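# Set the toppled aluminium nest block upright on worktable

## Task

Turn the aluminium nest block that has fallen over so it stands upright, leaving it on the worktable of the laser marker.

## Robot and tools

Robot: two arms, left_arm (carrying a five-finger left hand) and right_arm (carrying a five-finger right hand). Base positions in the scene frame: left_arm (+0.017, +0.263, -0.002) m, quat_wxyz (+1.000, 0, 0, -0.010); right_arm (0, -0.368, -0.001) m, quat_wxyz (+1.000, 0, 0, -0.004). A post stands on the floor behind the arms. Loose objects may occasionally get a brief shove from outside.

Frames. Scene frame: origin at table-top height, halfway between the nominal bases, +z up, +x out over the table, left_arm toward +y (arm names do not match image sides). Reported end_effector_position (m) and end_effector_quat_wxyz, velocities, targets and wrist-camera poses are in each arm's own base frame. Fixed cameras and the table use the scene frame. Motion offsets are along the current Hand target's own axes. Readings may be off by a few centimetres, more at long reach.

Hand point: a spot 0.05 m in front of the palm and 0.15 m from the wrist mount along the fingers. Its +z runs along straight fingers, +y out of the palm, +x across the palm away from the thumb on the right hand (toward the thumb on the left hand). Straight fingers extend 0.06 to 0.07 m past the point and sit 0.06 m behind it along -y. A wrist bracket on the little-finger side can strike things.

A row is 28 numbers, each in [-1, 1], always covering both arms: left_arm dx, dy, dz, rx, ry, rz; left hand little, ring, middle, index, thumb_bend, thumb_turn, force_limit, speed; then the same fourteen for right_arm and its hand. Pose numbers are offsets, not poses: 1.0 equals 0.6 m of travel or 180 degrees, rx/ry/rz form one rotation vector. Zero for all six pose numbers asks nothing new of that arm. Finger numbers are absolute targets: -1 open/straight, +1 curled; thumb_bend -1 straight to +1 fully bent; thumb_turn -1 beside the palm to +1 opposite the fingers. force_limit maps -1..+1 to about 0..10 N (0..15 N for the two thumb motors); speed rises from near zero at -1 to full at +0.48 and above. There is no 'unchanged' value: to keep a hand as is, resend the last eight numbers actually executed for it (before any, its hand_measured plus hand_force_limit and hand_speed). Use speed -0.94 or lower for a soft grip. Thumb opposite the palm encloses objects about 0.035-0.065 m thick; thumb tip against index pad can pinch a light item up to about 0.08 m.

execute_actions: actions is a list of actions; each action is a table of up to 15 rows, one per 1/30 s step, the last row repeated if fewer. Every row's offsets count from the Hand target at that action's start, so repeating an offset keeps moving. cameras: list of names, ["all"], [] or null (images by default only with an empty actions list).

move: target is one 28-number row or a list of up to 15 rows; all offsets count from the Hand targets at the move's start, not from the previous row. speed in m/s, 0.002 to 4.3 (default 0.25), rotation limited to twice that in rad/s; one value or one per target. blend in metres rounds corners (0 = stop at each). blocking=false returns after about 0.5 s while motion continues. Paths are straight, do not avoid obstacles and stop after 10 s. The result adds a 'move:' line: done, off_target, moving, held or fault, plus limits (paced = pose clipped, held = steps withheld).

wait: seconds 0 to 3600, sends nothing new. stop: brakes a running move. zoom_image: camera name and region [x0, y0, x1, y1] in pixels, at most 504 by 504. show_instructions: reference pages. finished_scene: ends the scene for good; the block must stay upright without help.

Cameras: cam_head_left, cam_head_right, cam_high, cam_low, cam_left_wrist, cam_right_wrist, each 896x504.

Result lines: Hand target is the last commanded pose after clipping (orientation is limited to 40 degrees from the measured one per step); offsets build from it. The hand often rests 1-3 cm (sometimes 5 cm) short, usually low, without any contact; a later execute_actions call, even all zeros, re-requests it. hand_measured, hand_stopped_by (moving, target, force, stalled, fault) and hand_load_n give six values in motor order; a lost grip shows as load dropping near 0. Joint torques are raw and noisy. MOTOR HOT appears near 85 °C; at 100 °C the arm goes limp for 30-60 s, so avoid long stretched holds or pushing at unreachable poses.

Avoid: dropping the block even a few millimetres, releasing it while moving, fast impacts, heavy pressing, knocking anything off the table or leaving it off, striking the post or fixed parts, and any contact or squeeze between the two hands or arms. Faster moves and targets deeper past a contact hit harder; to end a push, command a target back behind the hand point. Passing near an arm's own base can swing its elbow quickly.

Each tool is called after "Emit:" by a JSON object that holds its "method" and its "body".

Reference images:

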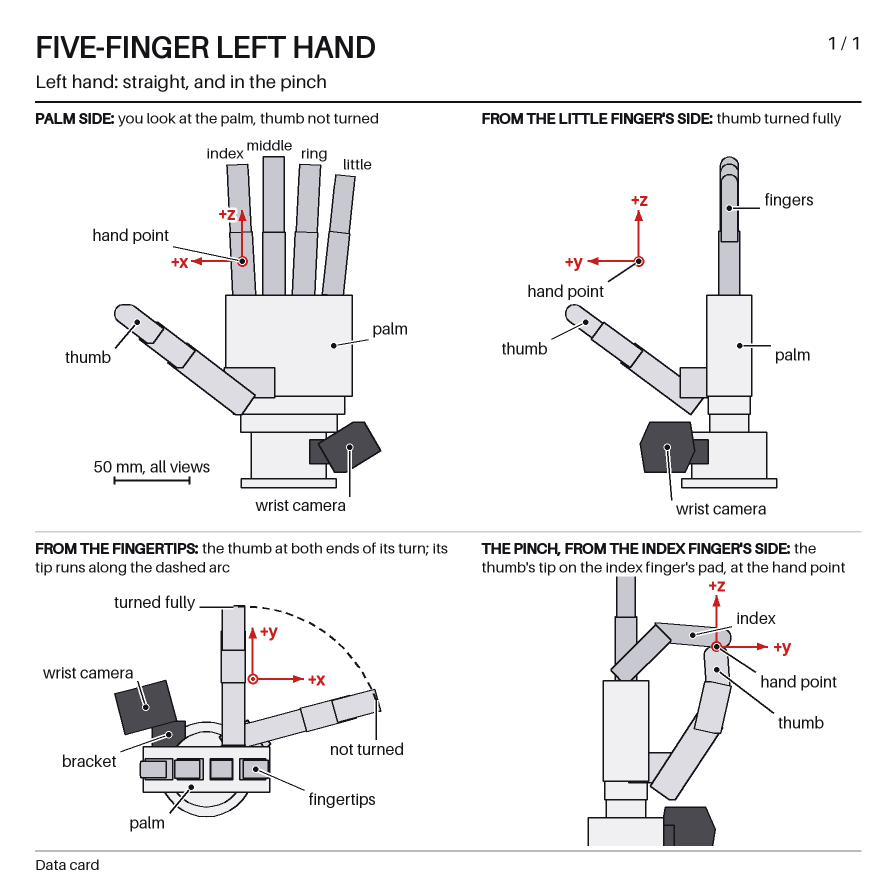

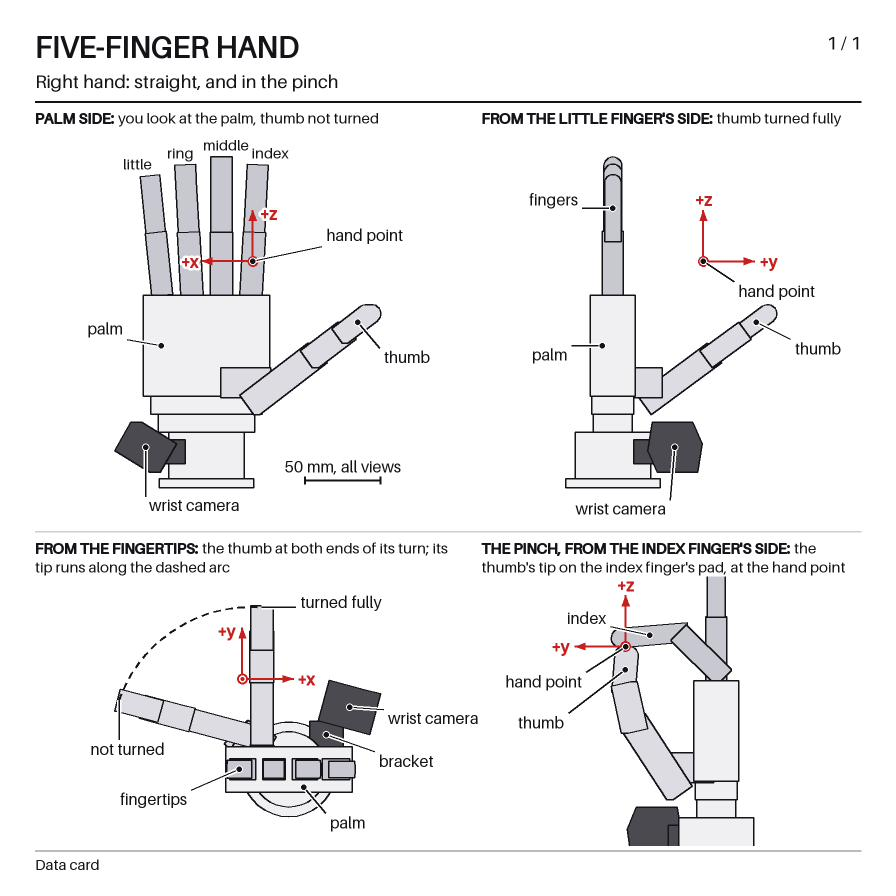

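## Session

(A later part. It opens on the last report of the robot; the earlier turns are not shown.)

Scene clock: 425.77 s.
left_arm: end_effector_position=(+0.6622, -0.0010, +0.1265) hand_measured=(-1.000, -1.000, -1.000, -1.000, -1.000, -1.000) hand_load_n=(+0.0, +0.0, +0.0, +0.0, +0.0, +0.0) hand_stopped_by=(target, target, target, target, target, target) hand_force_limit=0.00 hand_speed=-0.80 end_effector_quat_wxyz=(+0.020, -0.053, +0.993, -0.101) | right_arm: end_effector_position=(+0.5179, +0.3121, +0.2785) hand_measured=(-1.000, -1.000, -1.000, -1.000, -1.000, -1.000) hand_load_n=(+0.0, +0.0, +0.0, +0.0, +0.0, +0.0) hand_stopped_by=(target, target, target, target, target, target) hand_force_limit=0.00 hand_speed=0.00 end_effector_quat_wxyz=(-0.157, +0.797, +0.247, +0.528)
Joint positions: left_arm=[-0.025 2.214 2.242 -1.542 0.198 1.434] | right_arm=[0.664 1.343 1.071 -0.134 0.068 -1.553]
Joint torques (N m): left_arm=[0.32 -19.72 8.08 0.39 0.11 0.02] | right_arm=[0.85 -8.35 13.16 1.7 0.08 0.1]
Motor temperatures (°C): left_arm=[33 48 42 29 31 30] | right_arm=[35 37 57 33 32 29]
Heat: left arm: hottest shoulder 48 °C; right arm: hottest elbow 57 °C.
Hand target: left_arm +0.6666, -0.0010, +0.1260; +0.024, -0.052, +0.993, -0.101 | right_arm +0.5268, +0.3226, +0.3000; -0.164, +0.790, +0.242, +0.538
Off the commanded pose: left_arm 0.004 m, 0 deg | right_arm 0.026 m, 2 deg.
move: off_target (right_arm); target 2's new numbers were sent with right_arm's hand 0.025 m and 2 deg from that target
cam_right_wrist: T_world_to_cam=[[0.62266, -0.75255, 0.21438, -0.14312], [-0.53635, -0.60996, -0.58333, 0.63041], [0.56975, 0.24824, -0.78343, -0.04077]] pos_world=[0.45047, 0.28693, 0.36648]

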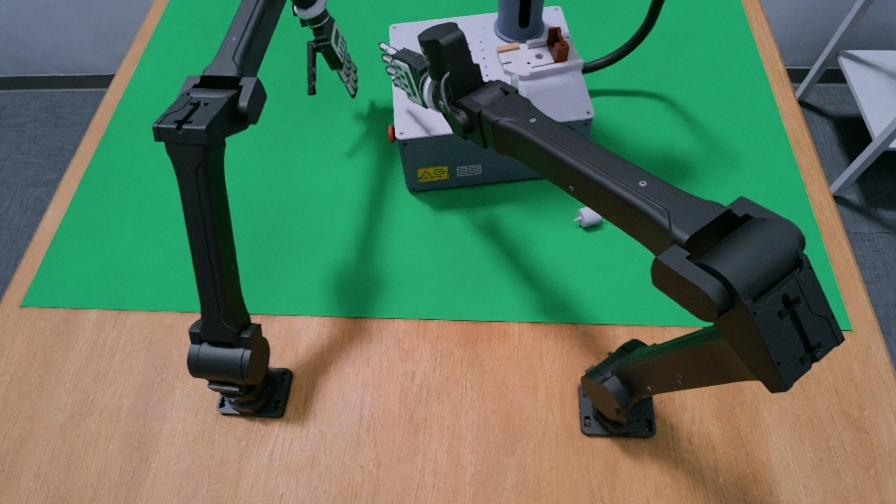

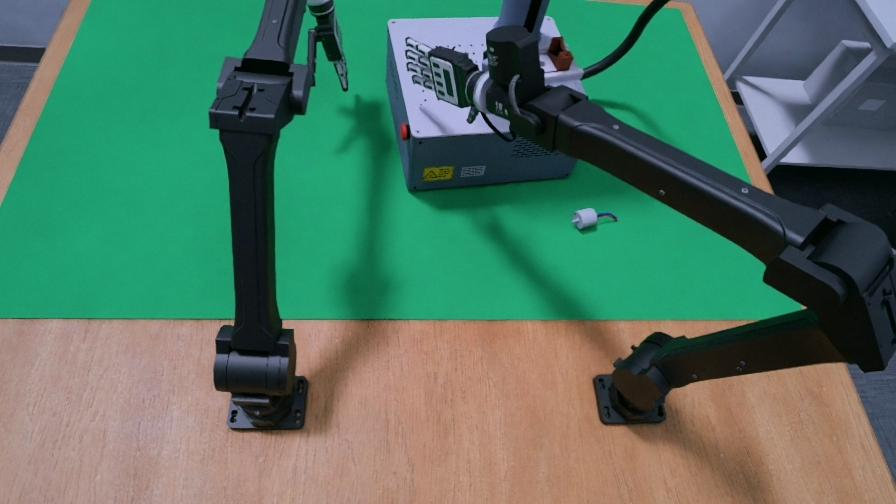

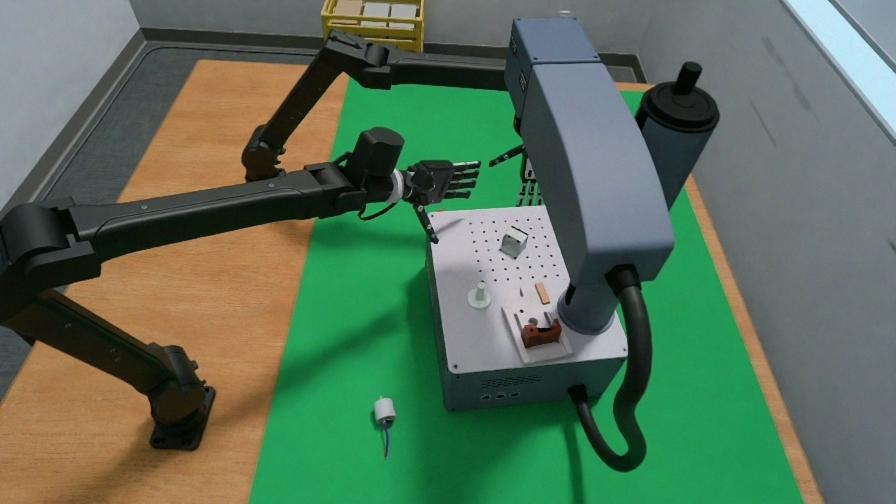

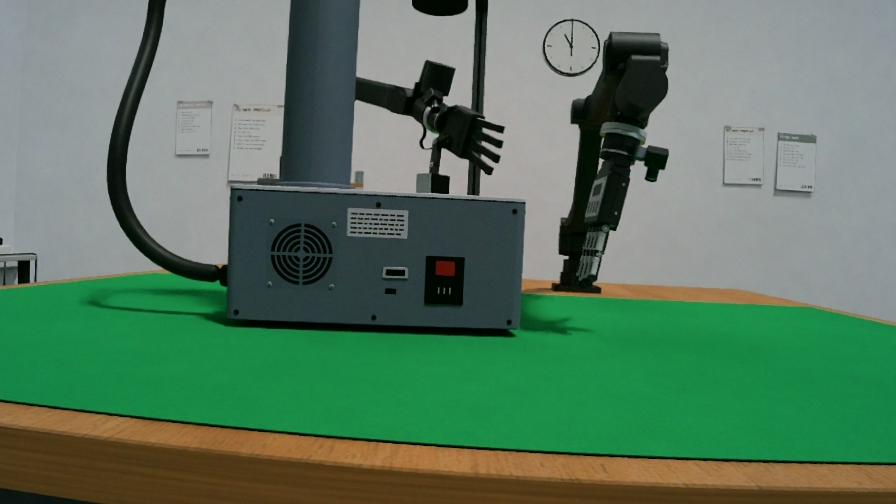

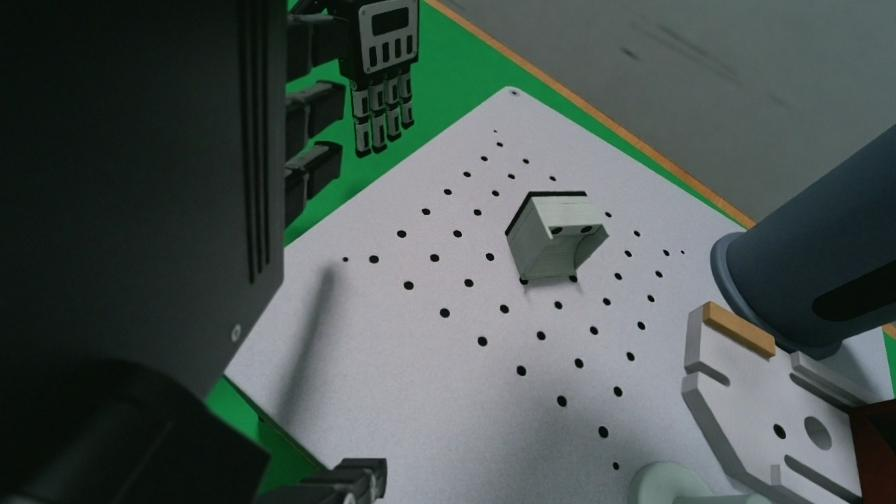

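Emit:
{"method": "move", "body": {"target": [[0.0703,-0.0595,-0.3305,0.0264,-0.126,-0.007,1,1,-0.3,-0.3,-1,1,0,0,-0.0058,0.1795,-0.3767,0.0955,0,-0.0375,-1,-1,-1,-1,-1,-1,0,0],[0.3917,-0.2578,-0.3628,0.0793,-0.3779,-0.0211,1,1,-0.3,-0.3,-1,1,0,0,-0.0058,0.1795,-0.3767,0.0955,0,-0.0375,-1,-1,-1,-1,-1,-1,0,0]], "cameras": ["cam_head_left","cam_head_right","cam_high","cam_low","cam_right_wrist"], "speed": 0.2, "blend": [0.03, 0]}}

Scene clock: 533.73 s.
left_arm: end_effector_position=(+0.4368, -0.1342, +0.3664) hand_measured=(+1.000, +1.000, -0.300, -0.300, -1.000, +1.000) hand_load_n=(+0.0, +0.0, +0.0, +0.0, +0.0, +0.5) hand_stopped_by=(target, target, target, target, target, target) hand_force_limit=0.00 hand_speed=0.00 end_effector_quat_wxyz=(+0.575, -0.124, +0.791, -0.168) | right_arm: end_effector_position=(+0.4087, +0.1178, +0.3651) hand_measured=(-1.000, -1.000, -1.000, -1.000, -1.000, -1.000) hand_load_n=(+0.0, +0.0, +0.0, +0.0, +0.0, +0.0) hand_stopped_by=(target, target, target, target, target, target) hand_force_limit=0.00 hand_speed=0.00 end_effector_quat_wxyz=(-0.254, +0.747, +0.362, +0.496)
Joint positions: left_arm=[-0.528 0.933 0.985 -0.36 -0.382 1.014] | right_arm=[0.077 0.839 0.97 -0.684 -0.767 -1.954]
Joint torques (N m): left_arm=[-0.32 -5.01 7.38 2.22 -0.28 -0.06] | right_arm=[-0.32 -2.67 11.37 1.46 -0.57 -0.09]
Motor temperatures (°C): left_arm=[33 49 42 29 31 29] | right_arm=[34 36 57 32 31 29]
Heat: left arm: hottest shoulder 49 °C; right arm: hottest elbow 57 °C.
Hand target: left_arm +0.4360, -0.1343, +0.3620; +0.576, -0.127, +0.789, -0.171 | right_arm +0.4115, +0.1151, +0.3798; -0.248, +0.741, +0.365, +0.505
Off the commanded pose: left_arm 0.005 m, 1 deg | right_arm 0.015 m, 1 deg.
move: off_target (right_arm)
cam_right_wrist: T_world_to_cam=[[0.83183, -0.52307, 0.18561, -0.34184], [-0.32401, -0.72917, -0.60276, 0.43817], [0.45063, 0.44126, -0.77603, 0.16071]] pos_world=[0.35391, 0.06978, 0.45228]

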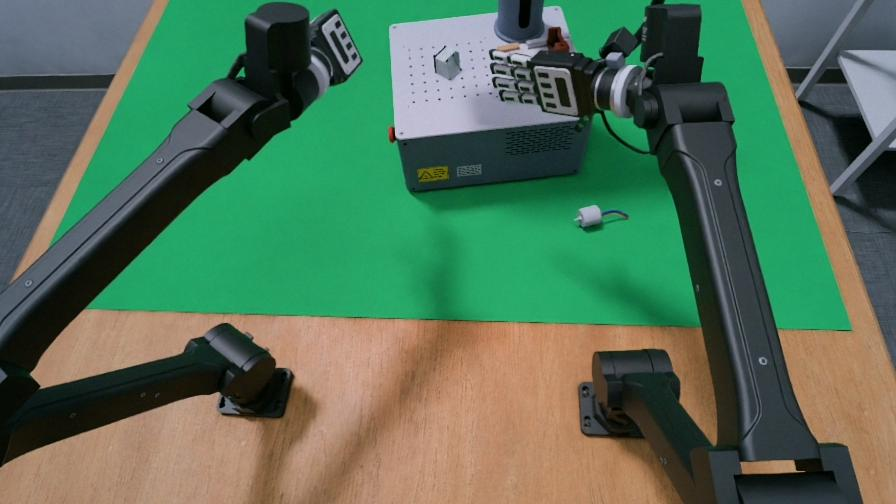

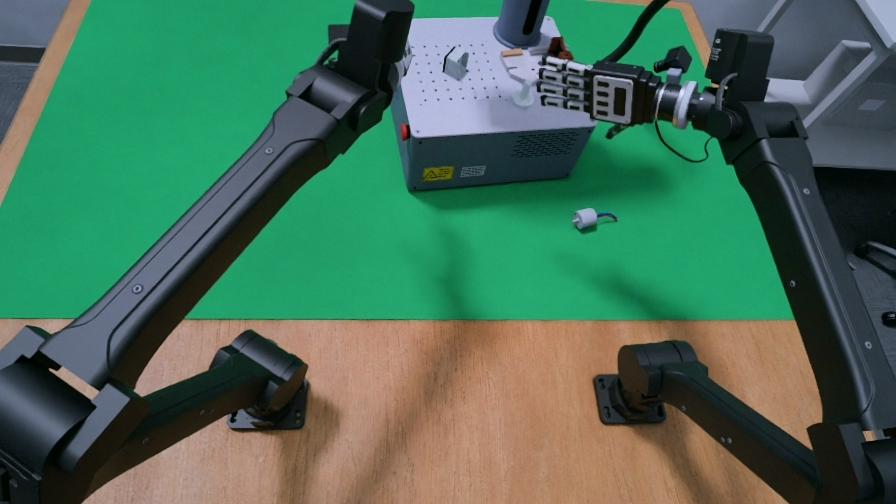

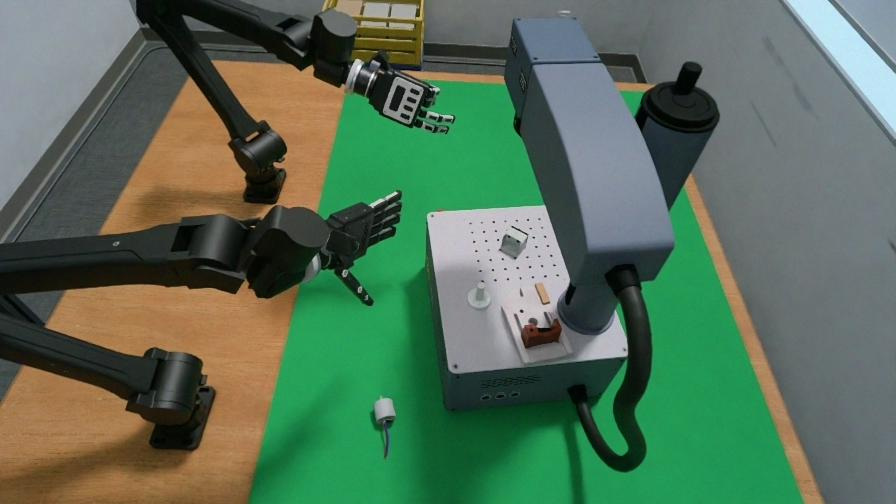

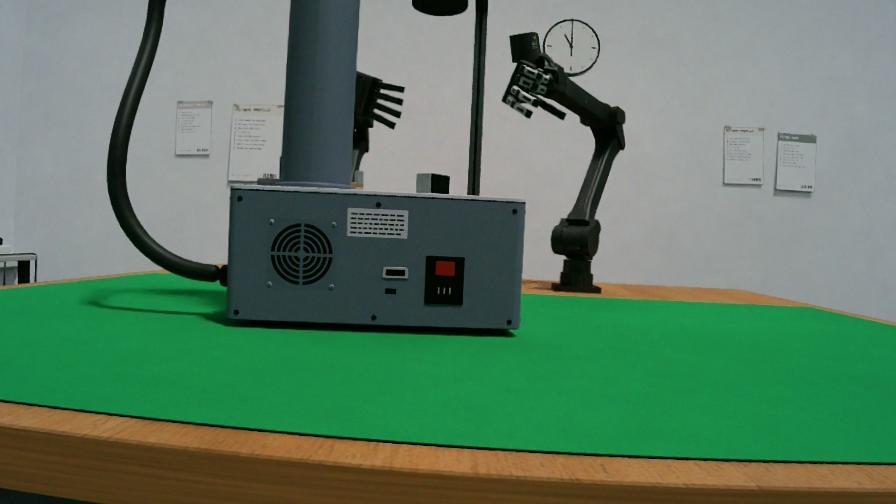

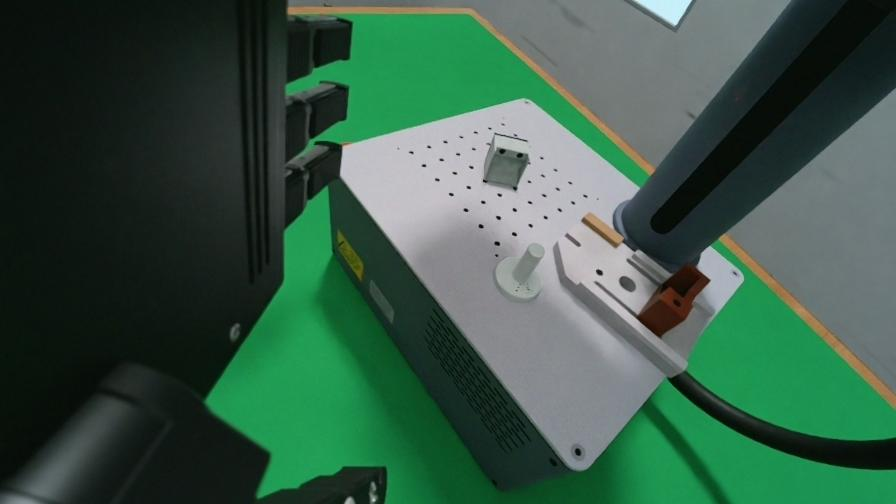

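Emit:
{"method": "zoom_image", "body": {"camera": "cam_right_wrist", "region": [460, 115, 560, 205]}}

Emit:
{"method": "zoom_image", "body": {"camera": "cam_head_right", "region": [420, 30, 500, 110]}}

Emit:
{"method": "zoom_image", "body": {"camera": "cam_head_left", "region": [410, 30, 490, 110]}}

Scaled by 5.040.

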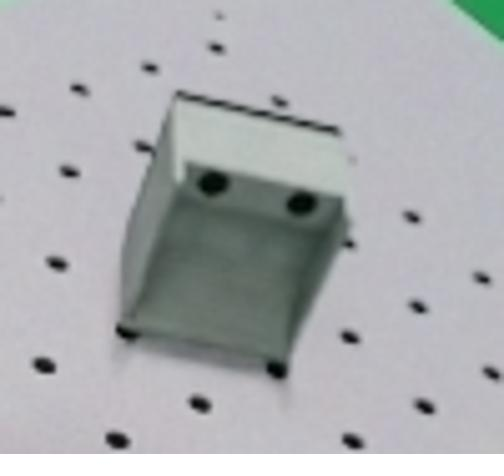

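Scaled by 6.300.

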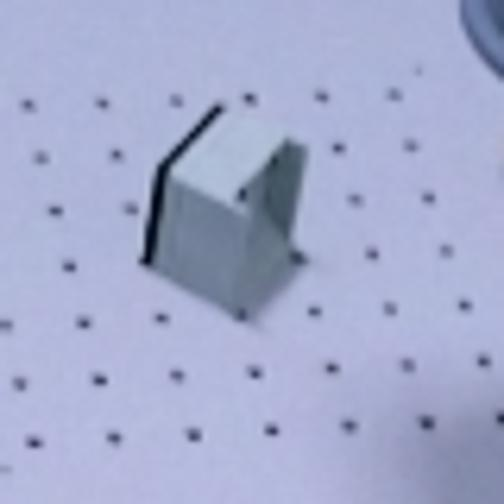

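Scaled by 6.300.

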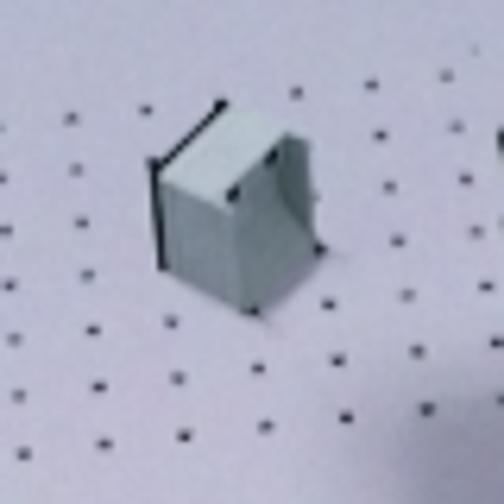

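Emit:
{"method": "move", "body": {"target": [[0.09,-0.09,0.115,-0.0069,-0.0033,-0.0022,1,1,-0.2,-0.2,-1,1,0,0,-0.0335,0.072,-0.1755,0.0413,0,-0.0162,-1,-1,-1,-1,-1,-1,0,0],[0.2777,-0.273,0.3483,-0.0173,-0.0083,-0.0055,1,1,-0.2,-0.2,-1,1,0,0,-0.0335,0.072,-0.1755,0.0413,0,-0.0162,-1,-1,-1,-1,-1,-1,0,0]], "cameras": ["cam_head_left","cam_head_right","cam_high","cam_low","cam_right_wrist"], "speed": 0.18, "blend": [0.03, 0]}}

Emit:
{"method": "zoom_image", "body": {"camera": "cam_head_right", "region": [410, 30, 500, 110]}}

Emit:
{"method": "zoom_image", "body": {"camera": "cam_head_left", "region": [410, 30, 500, 110]}}

Emit:
{"method": "zoom_image", "body": {"camera": "cam_high", "region": [440, 190, 560, 300]}}

Emit:
{"method": "zoom_image", "body": {"camera": "cam_low", "region": [370, 100, 480, 200]}}

Scene clock: 586.00 s.
left_arm: end_effector_position=(+0.5745, -0.3599, +0.2103) hand_measured=(+1.000, +1.000, -0.200, -0.200, -1.000, +1.000) hand_load_n=(+0.0, +0.0, +0.0, +0.0, +0.0, +0.5) hand_stopped_by=(target, target, target, target, target, target) hand_force_limit=0.00 hand_speed=0.00 end_effector_quat_wxyz=(+0.571, -0.143, +0.797, -0.135) | right_arm: end_effector_position=(+0.3817, +0.0099, +0.4002) hand_measured=(-1.000, -1.000, -1.000, -1.000, -1.000, -1.000) hand_load_n=(+0.0, +0.0, +0.0, +0.0, +0.0, +0.0) hand_stopped_by=(target, target, target, target, target, target) hand_force_limit=0.00 hand_speed=0.00 end_effector_quat_wxyz=(-0.283, +0.713, +0.299, +0.569)
Joint positions: left_arm=[-0.772 1.714 1.323 -0.018 -0.676 0.896] | right_arm=[-0.395 0.771 0.951 -0.744 -1.2 -2.039]
Joint torques (N m): left_arm=[-0.26 -13.04 11.17 2.06 -0.34 -0.04] | right_arm=[-0.62 -2.02 8.36 2.04 -0.71 -0.09]
Motor temperatures (°C): left_arm=[33 43 41 30 31 29] | right_arm=[34 35 57 32 32 29]
Heat: left arm: hottest shoulder 43 °C; right arm: hottest elbow 57 °C.
Hand target: left_arm +0.5853, -0.3749, +0.2276; +0.581, -0.152, +0.785, -0.152 | right_arm +0.3816, +0.0053, +0.3997; -0.283, +0.714, +0.416, +0.486
Off the commanded pose: left_arm 0.026 m, 3 deg | right_arm 0.005 m, 16 deg.
joint sent to its limit (right arm) — joint 6 (wrist roll), lower limit. The joint targets are off in orientation, not in position.
move: off_target (left_arm, right_arm)
cam_right_wrist: T_world_to_cam=[[0.77129, -0.61672, 0.15739, -0.34694], [-0.3152, -0.58492, -0.74734, 0.42497], [0.55297, 0.5268, -0.64553, 0.15557]] pos_world=[0.31552, -0.04735, 0.47263]

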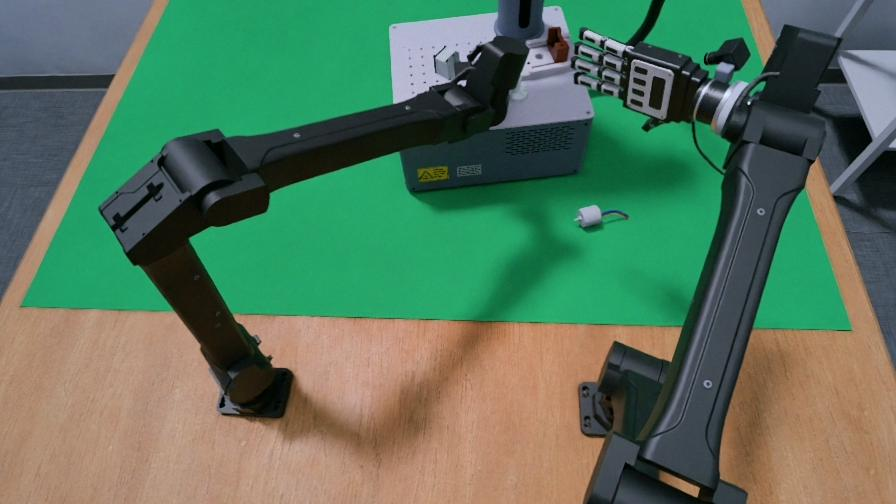

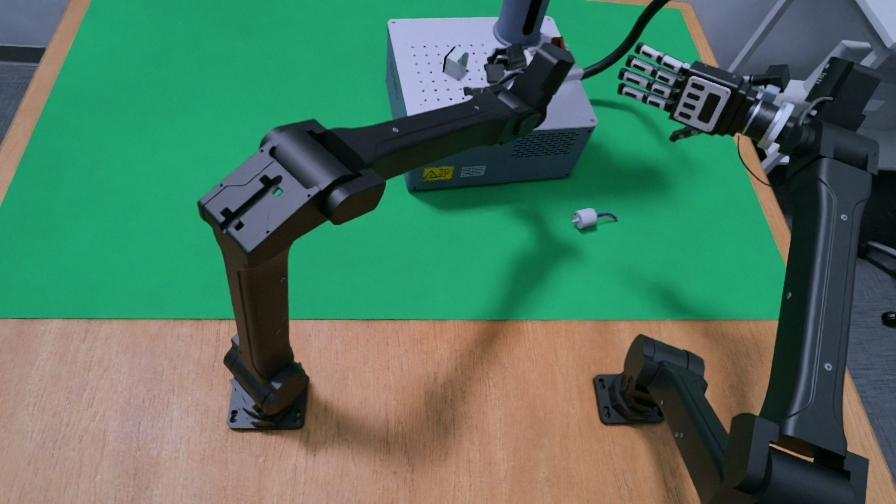

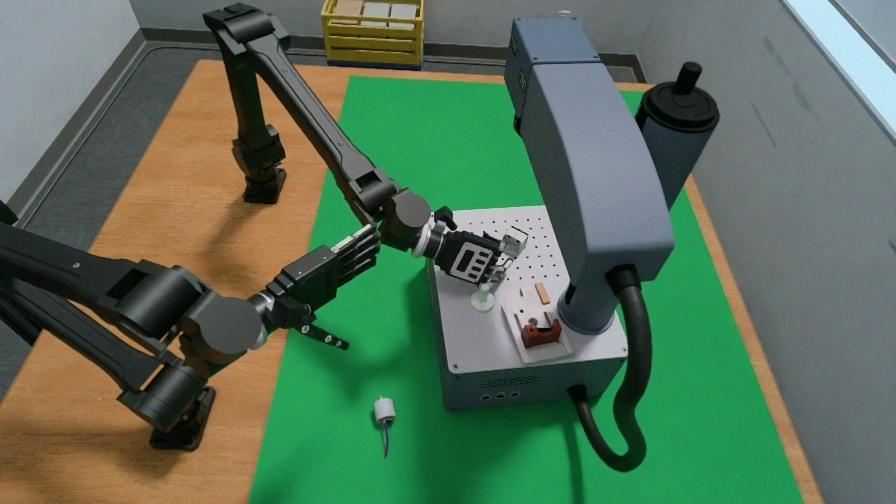

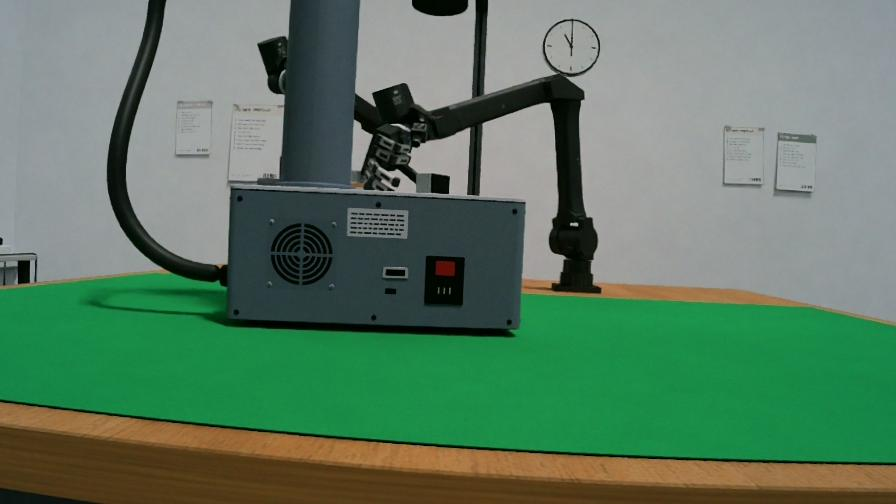

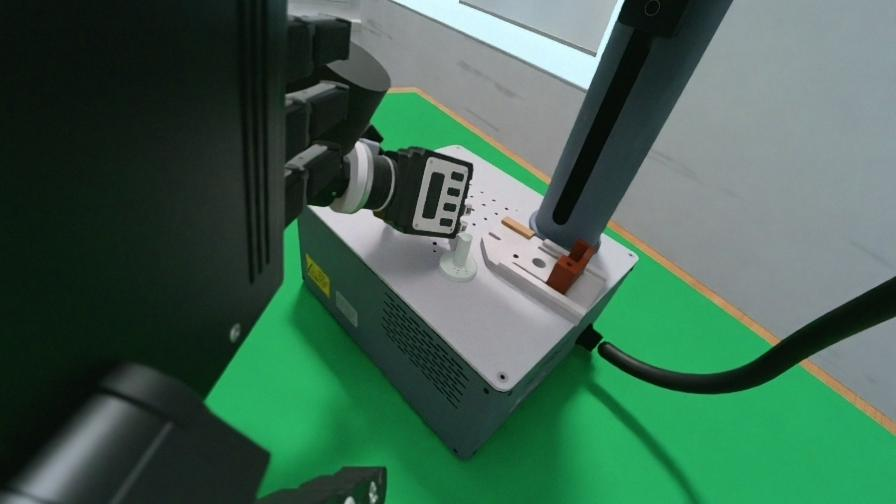

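Scaled by 5.600.

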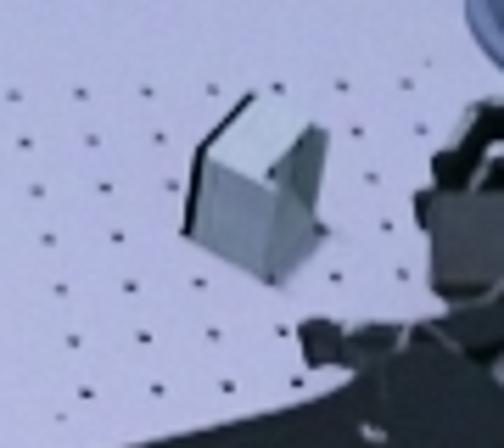

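Scaled by 5.600.

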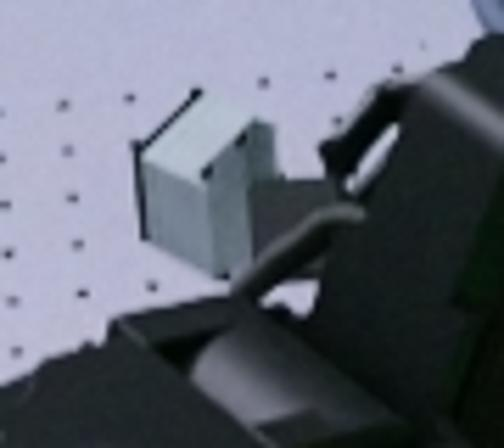

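Scaled by 4.200.

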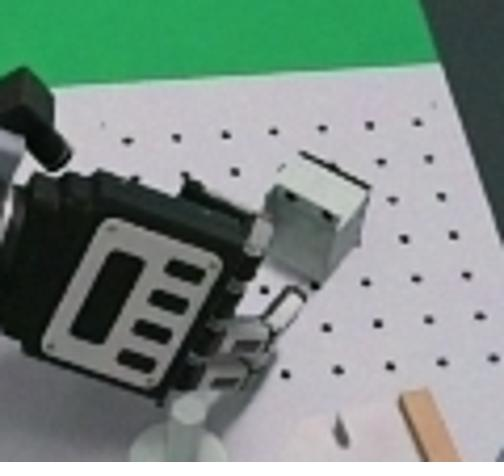

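Scaled by 4.582.

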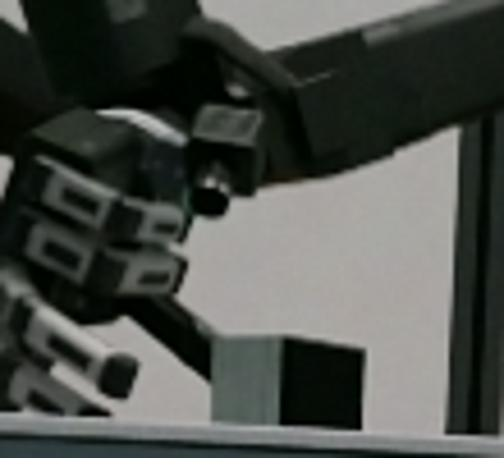

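Emit:
{"method": "move", "body": {"target": [-0.0722,-0.0346,-0.0232,0,0,0,1,1,-0.2,-0.2,-1,1,0,0,0,0,0,0,0,0,-1,-1,-1,-1,-1,-1,0,0], "cameras": ["cam_head_left","cam_head_right","cam_high","cam_low"], "speed": 0.12}}

Emit:
{"method": "zoom_image", "body": {"camera": "cam_head_right", "region": [430, 20, 530, 110]}}

Emit:
{"method": "zoom_image", "body": {"camera": "cam_high", "region": [440, 190, 560, 300]}}

Emit:
{"method": "zoom_image", "body": {"camera": "cam_low", "region": [350, 90, 470, 200]}}

Emit:
{"method": "zoom_image", "body": {"camera": "cam_head_left", "region": [410, 20, 510, 110]}}

Scene clock: 609.40 s.
left_arm: end_effector_position=(+0.5800, -0.3653, +0.2522) hand_measured=(+1.000, +1.000, -0.200, -0.200, -1.000, +1.000) hand_load_n=(+0.0, +0.0, +0.0, +0.0, +0.0, +0.5) hand_stopped_by=(target, target, target, target, target, target) hand_force_limit=0.00 hand_speed=0.00 end_effector_quat_wxyz=(+0.573, -0.144, +0.795, -0.136) | right_arm: end_effector_position=(+0.3817, +0.0099, +0.4002) hand_measured=(-1.000, -1.000, -1.000, -1.000, -1.000, -1.000) hand_load_n=(+0.0, +0.0, +0.0, +0.0, +0.0, +0.0) hand_stopped_by=(target, target, target, target, target, target) hand_force_limit=0.00 hand_speed=0.00 end_effector_quat_wxyz=(-0.283, +0.713, +0.299, +0.569)
Joint positions: left_arm=[-0.772 1.696 1.413 -0.121 -0.676 0.896] | right_arm=[-0.395 0.771 0.951 -0.744 -1.2 -2.039]
Joint torques (N m): left_arm=[-0.85 -15.44 11.06 1.14 -0.32 -0.05] | right_arm=[-0.56 -2.02 8.35 2.03 -0.72 -0.09]
Motor temperatures (°C): left_arm=[33 43 45 30 31 29] | right_arm=[34 35 55 32 32 29]
Heat: left arm: hottest elbow 45 °C; right arm: hottest elbow 55 °C.
Hand target: left_arm +0.5853, -0.3749, +0.2779; +0.581, -0.152, +0.785, -0.152 | right_arm +0.3816, +0.0053, +0.3997; -0.283, +0.714, +0.416, +0.486
Off the commanded pose: left_arm 0.028 m, 3 deg | right_arm 0.005 m, 16 deg.
joint sent to its limit (right arm) — joint 6 (wrist roll), lower limit. The joint targets are off in orientation, not in position.
move: off_target (left_arm)

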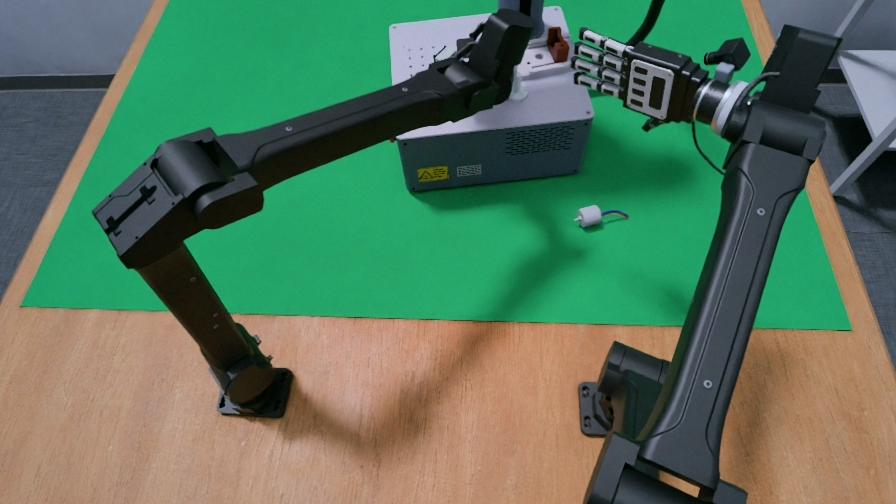

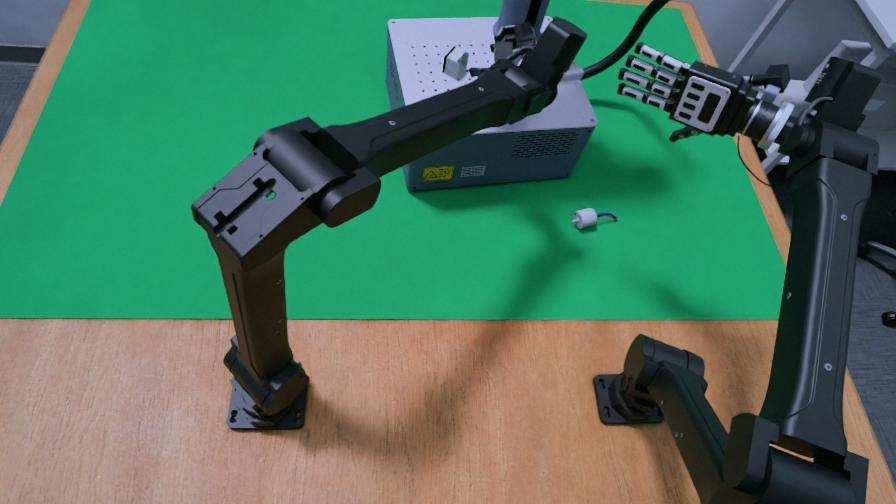

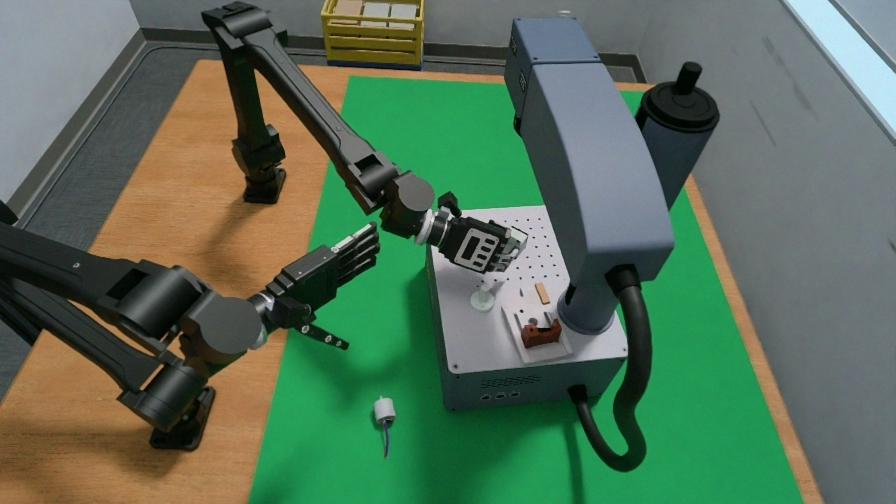

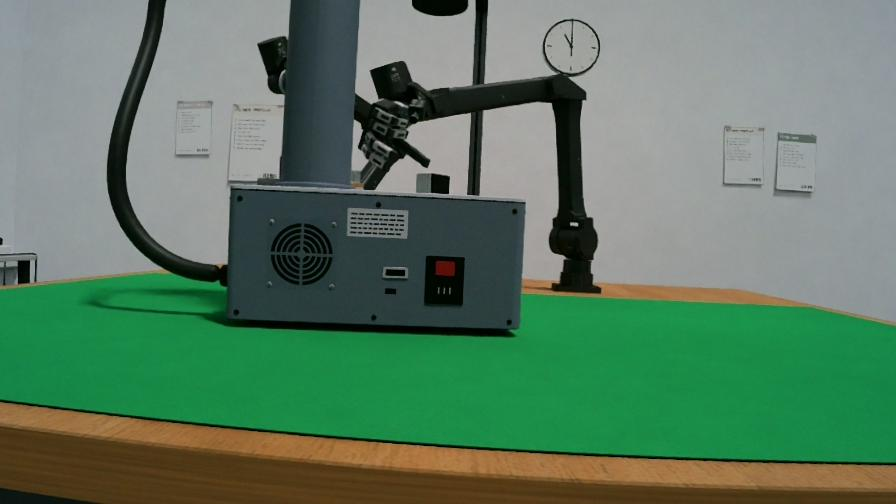

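Scaled by 5.040.

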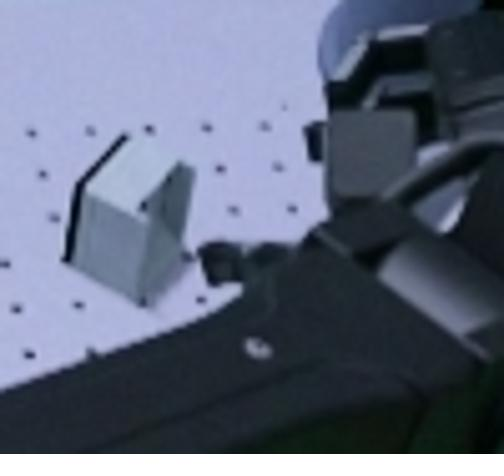

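Scaled by 4.200.

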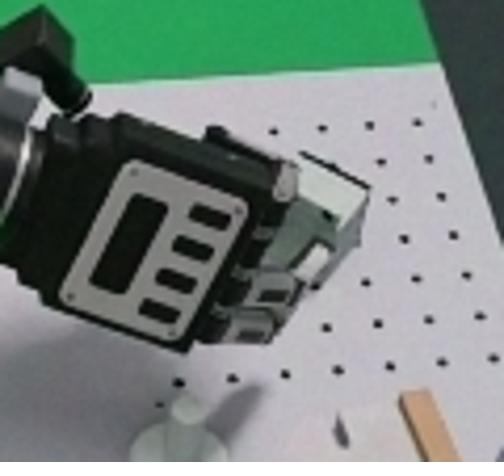

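Scaled by 4.200.

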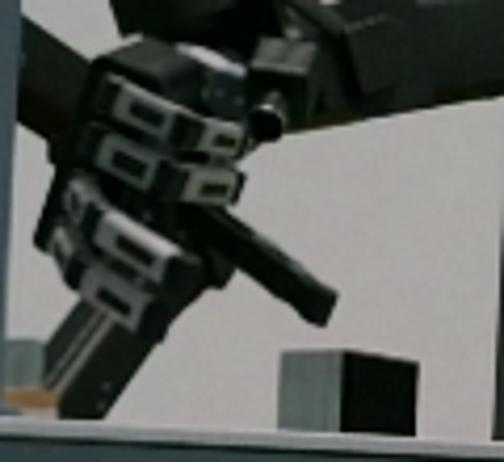

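Scaled by 5.040.

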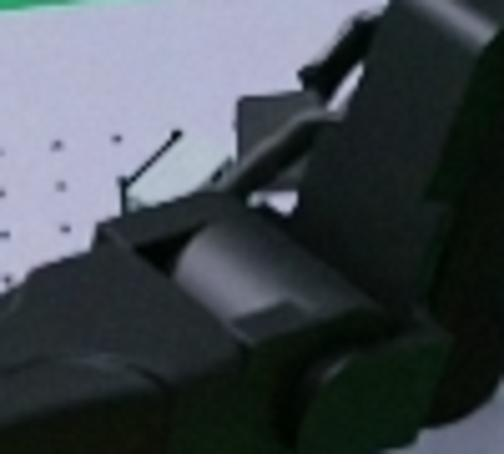

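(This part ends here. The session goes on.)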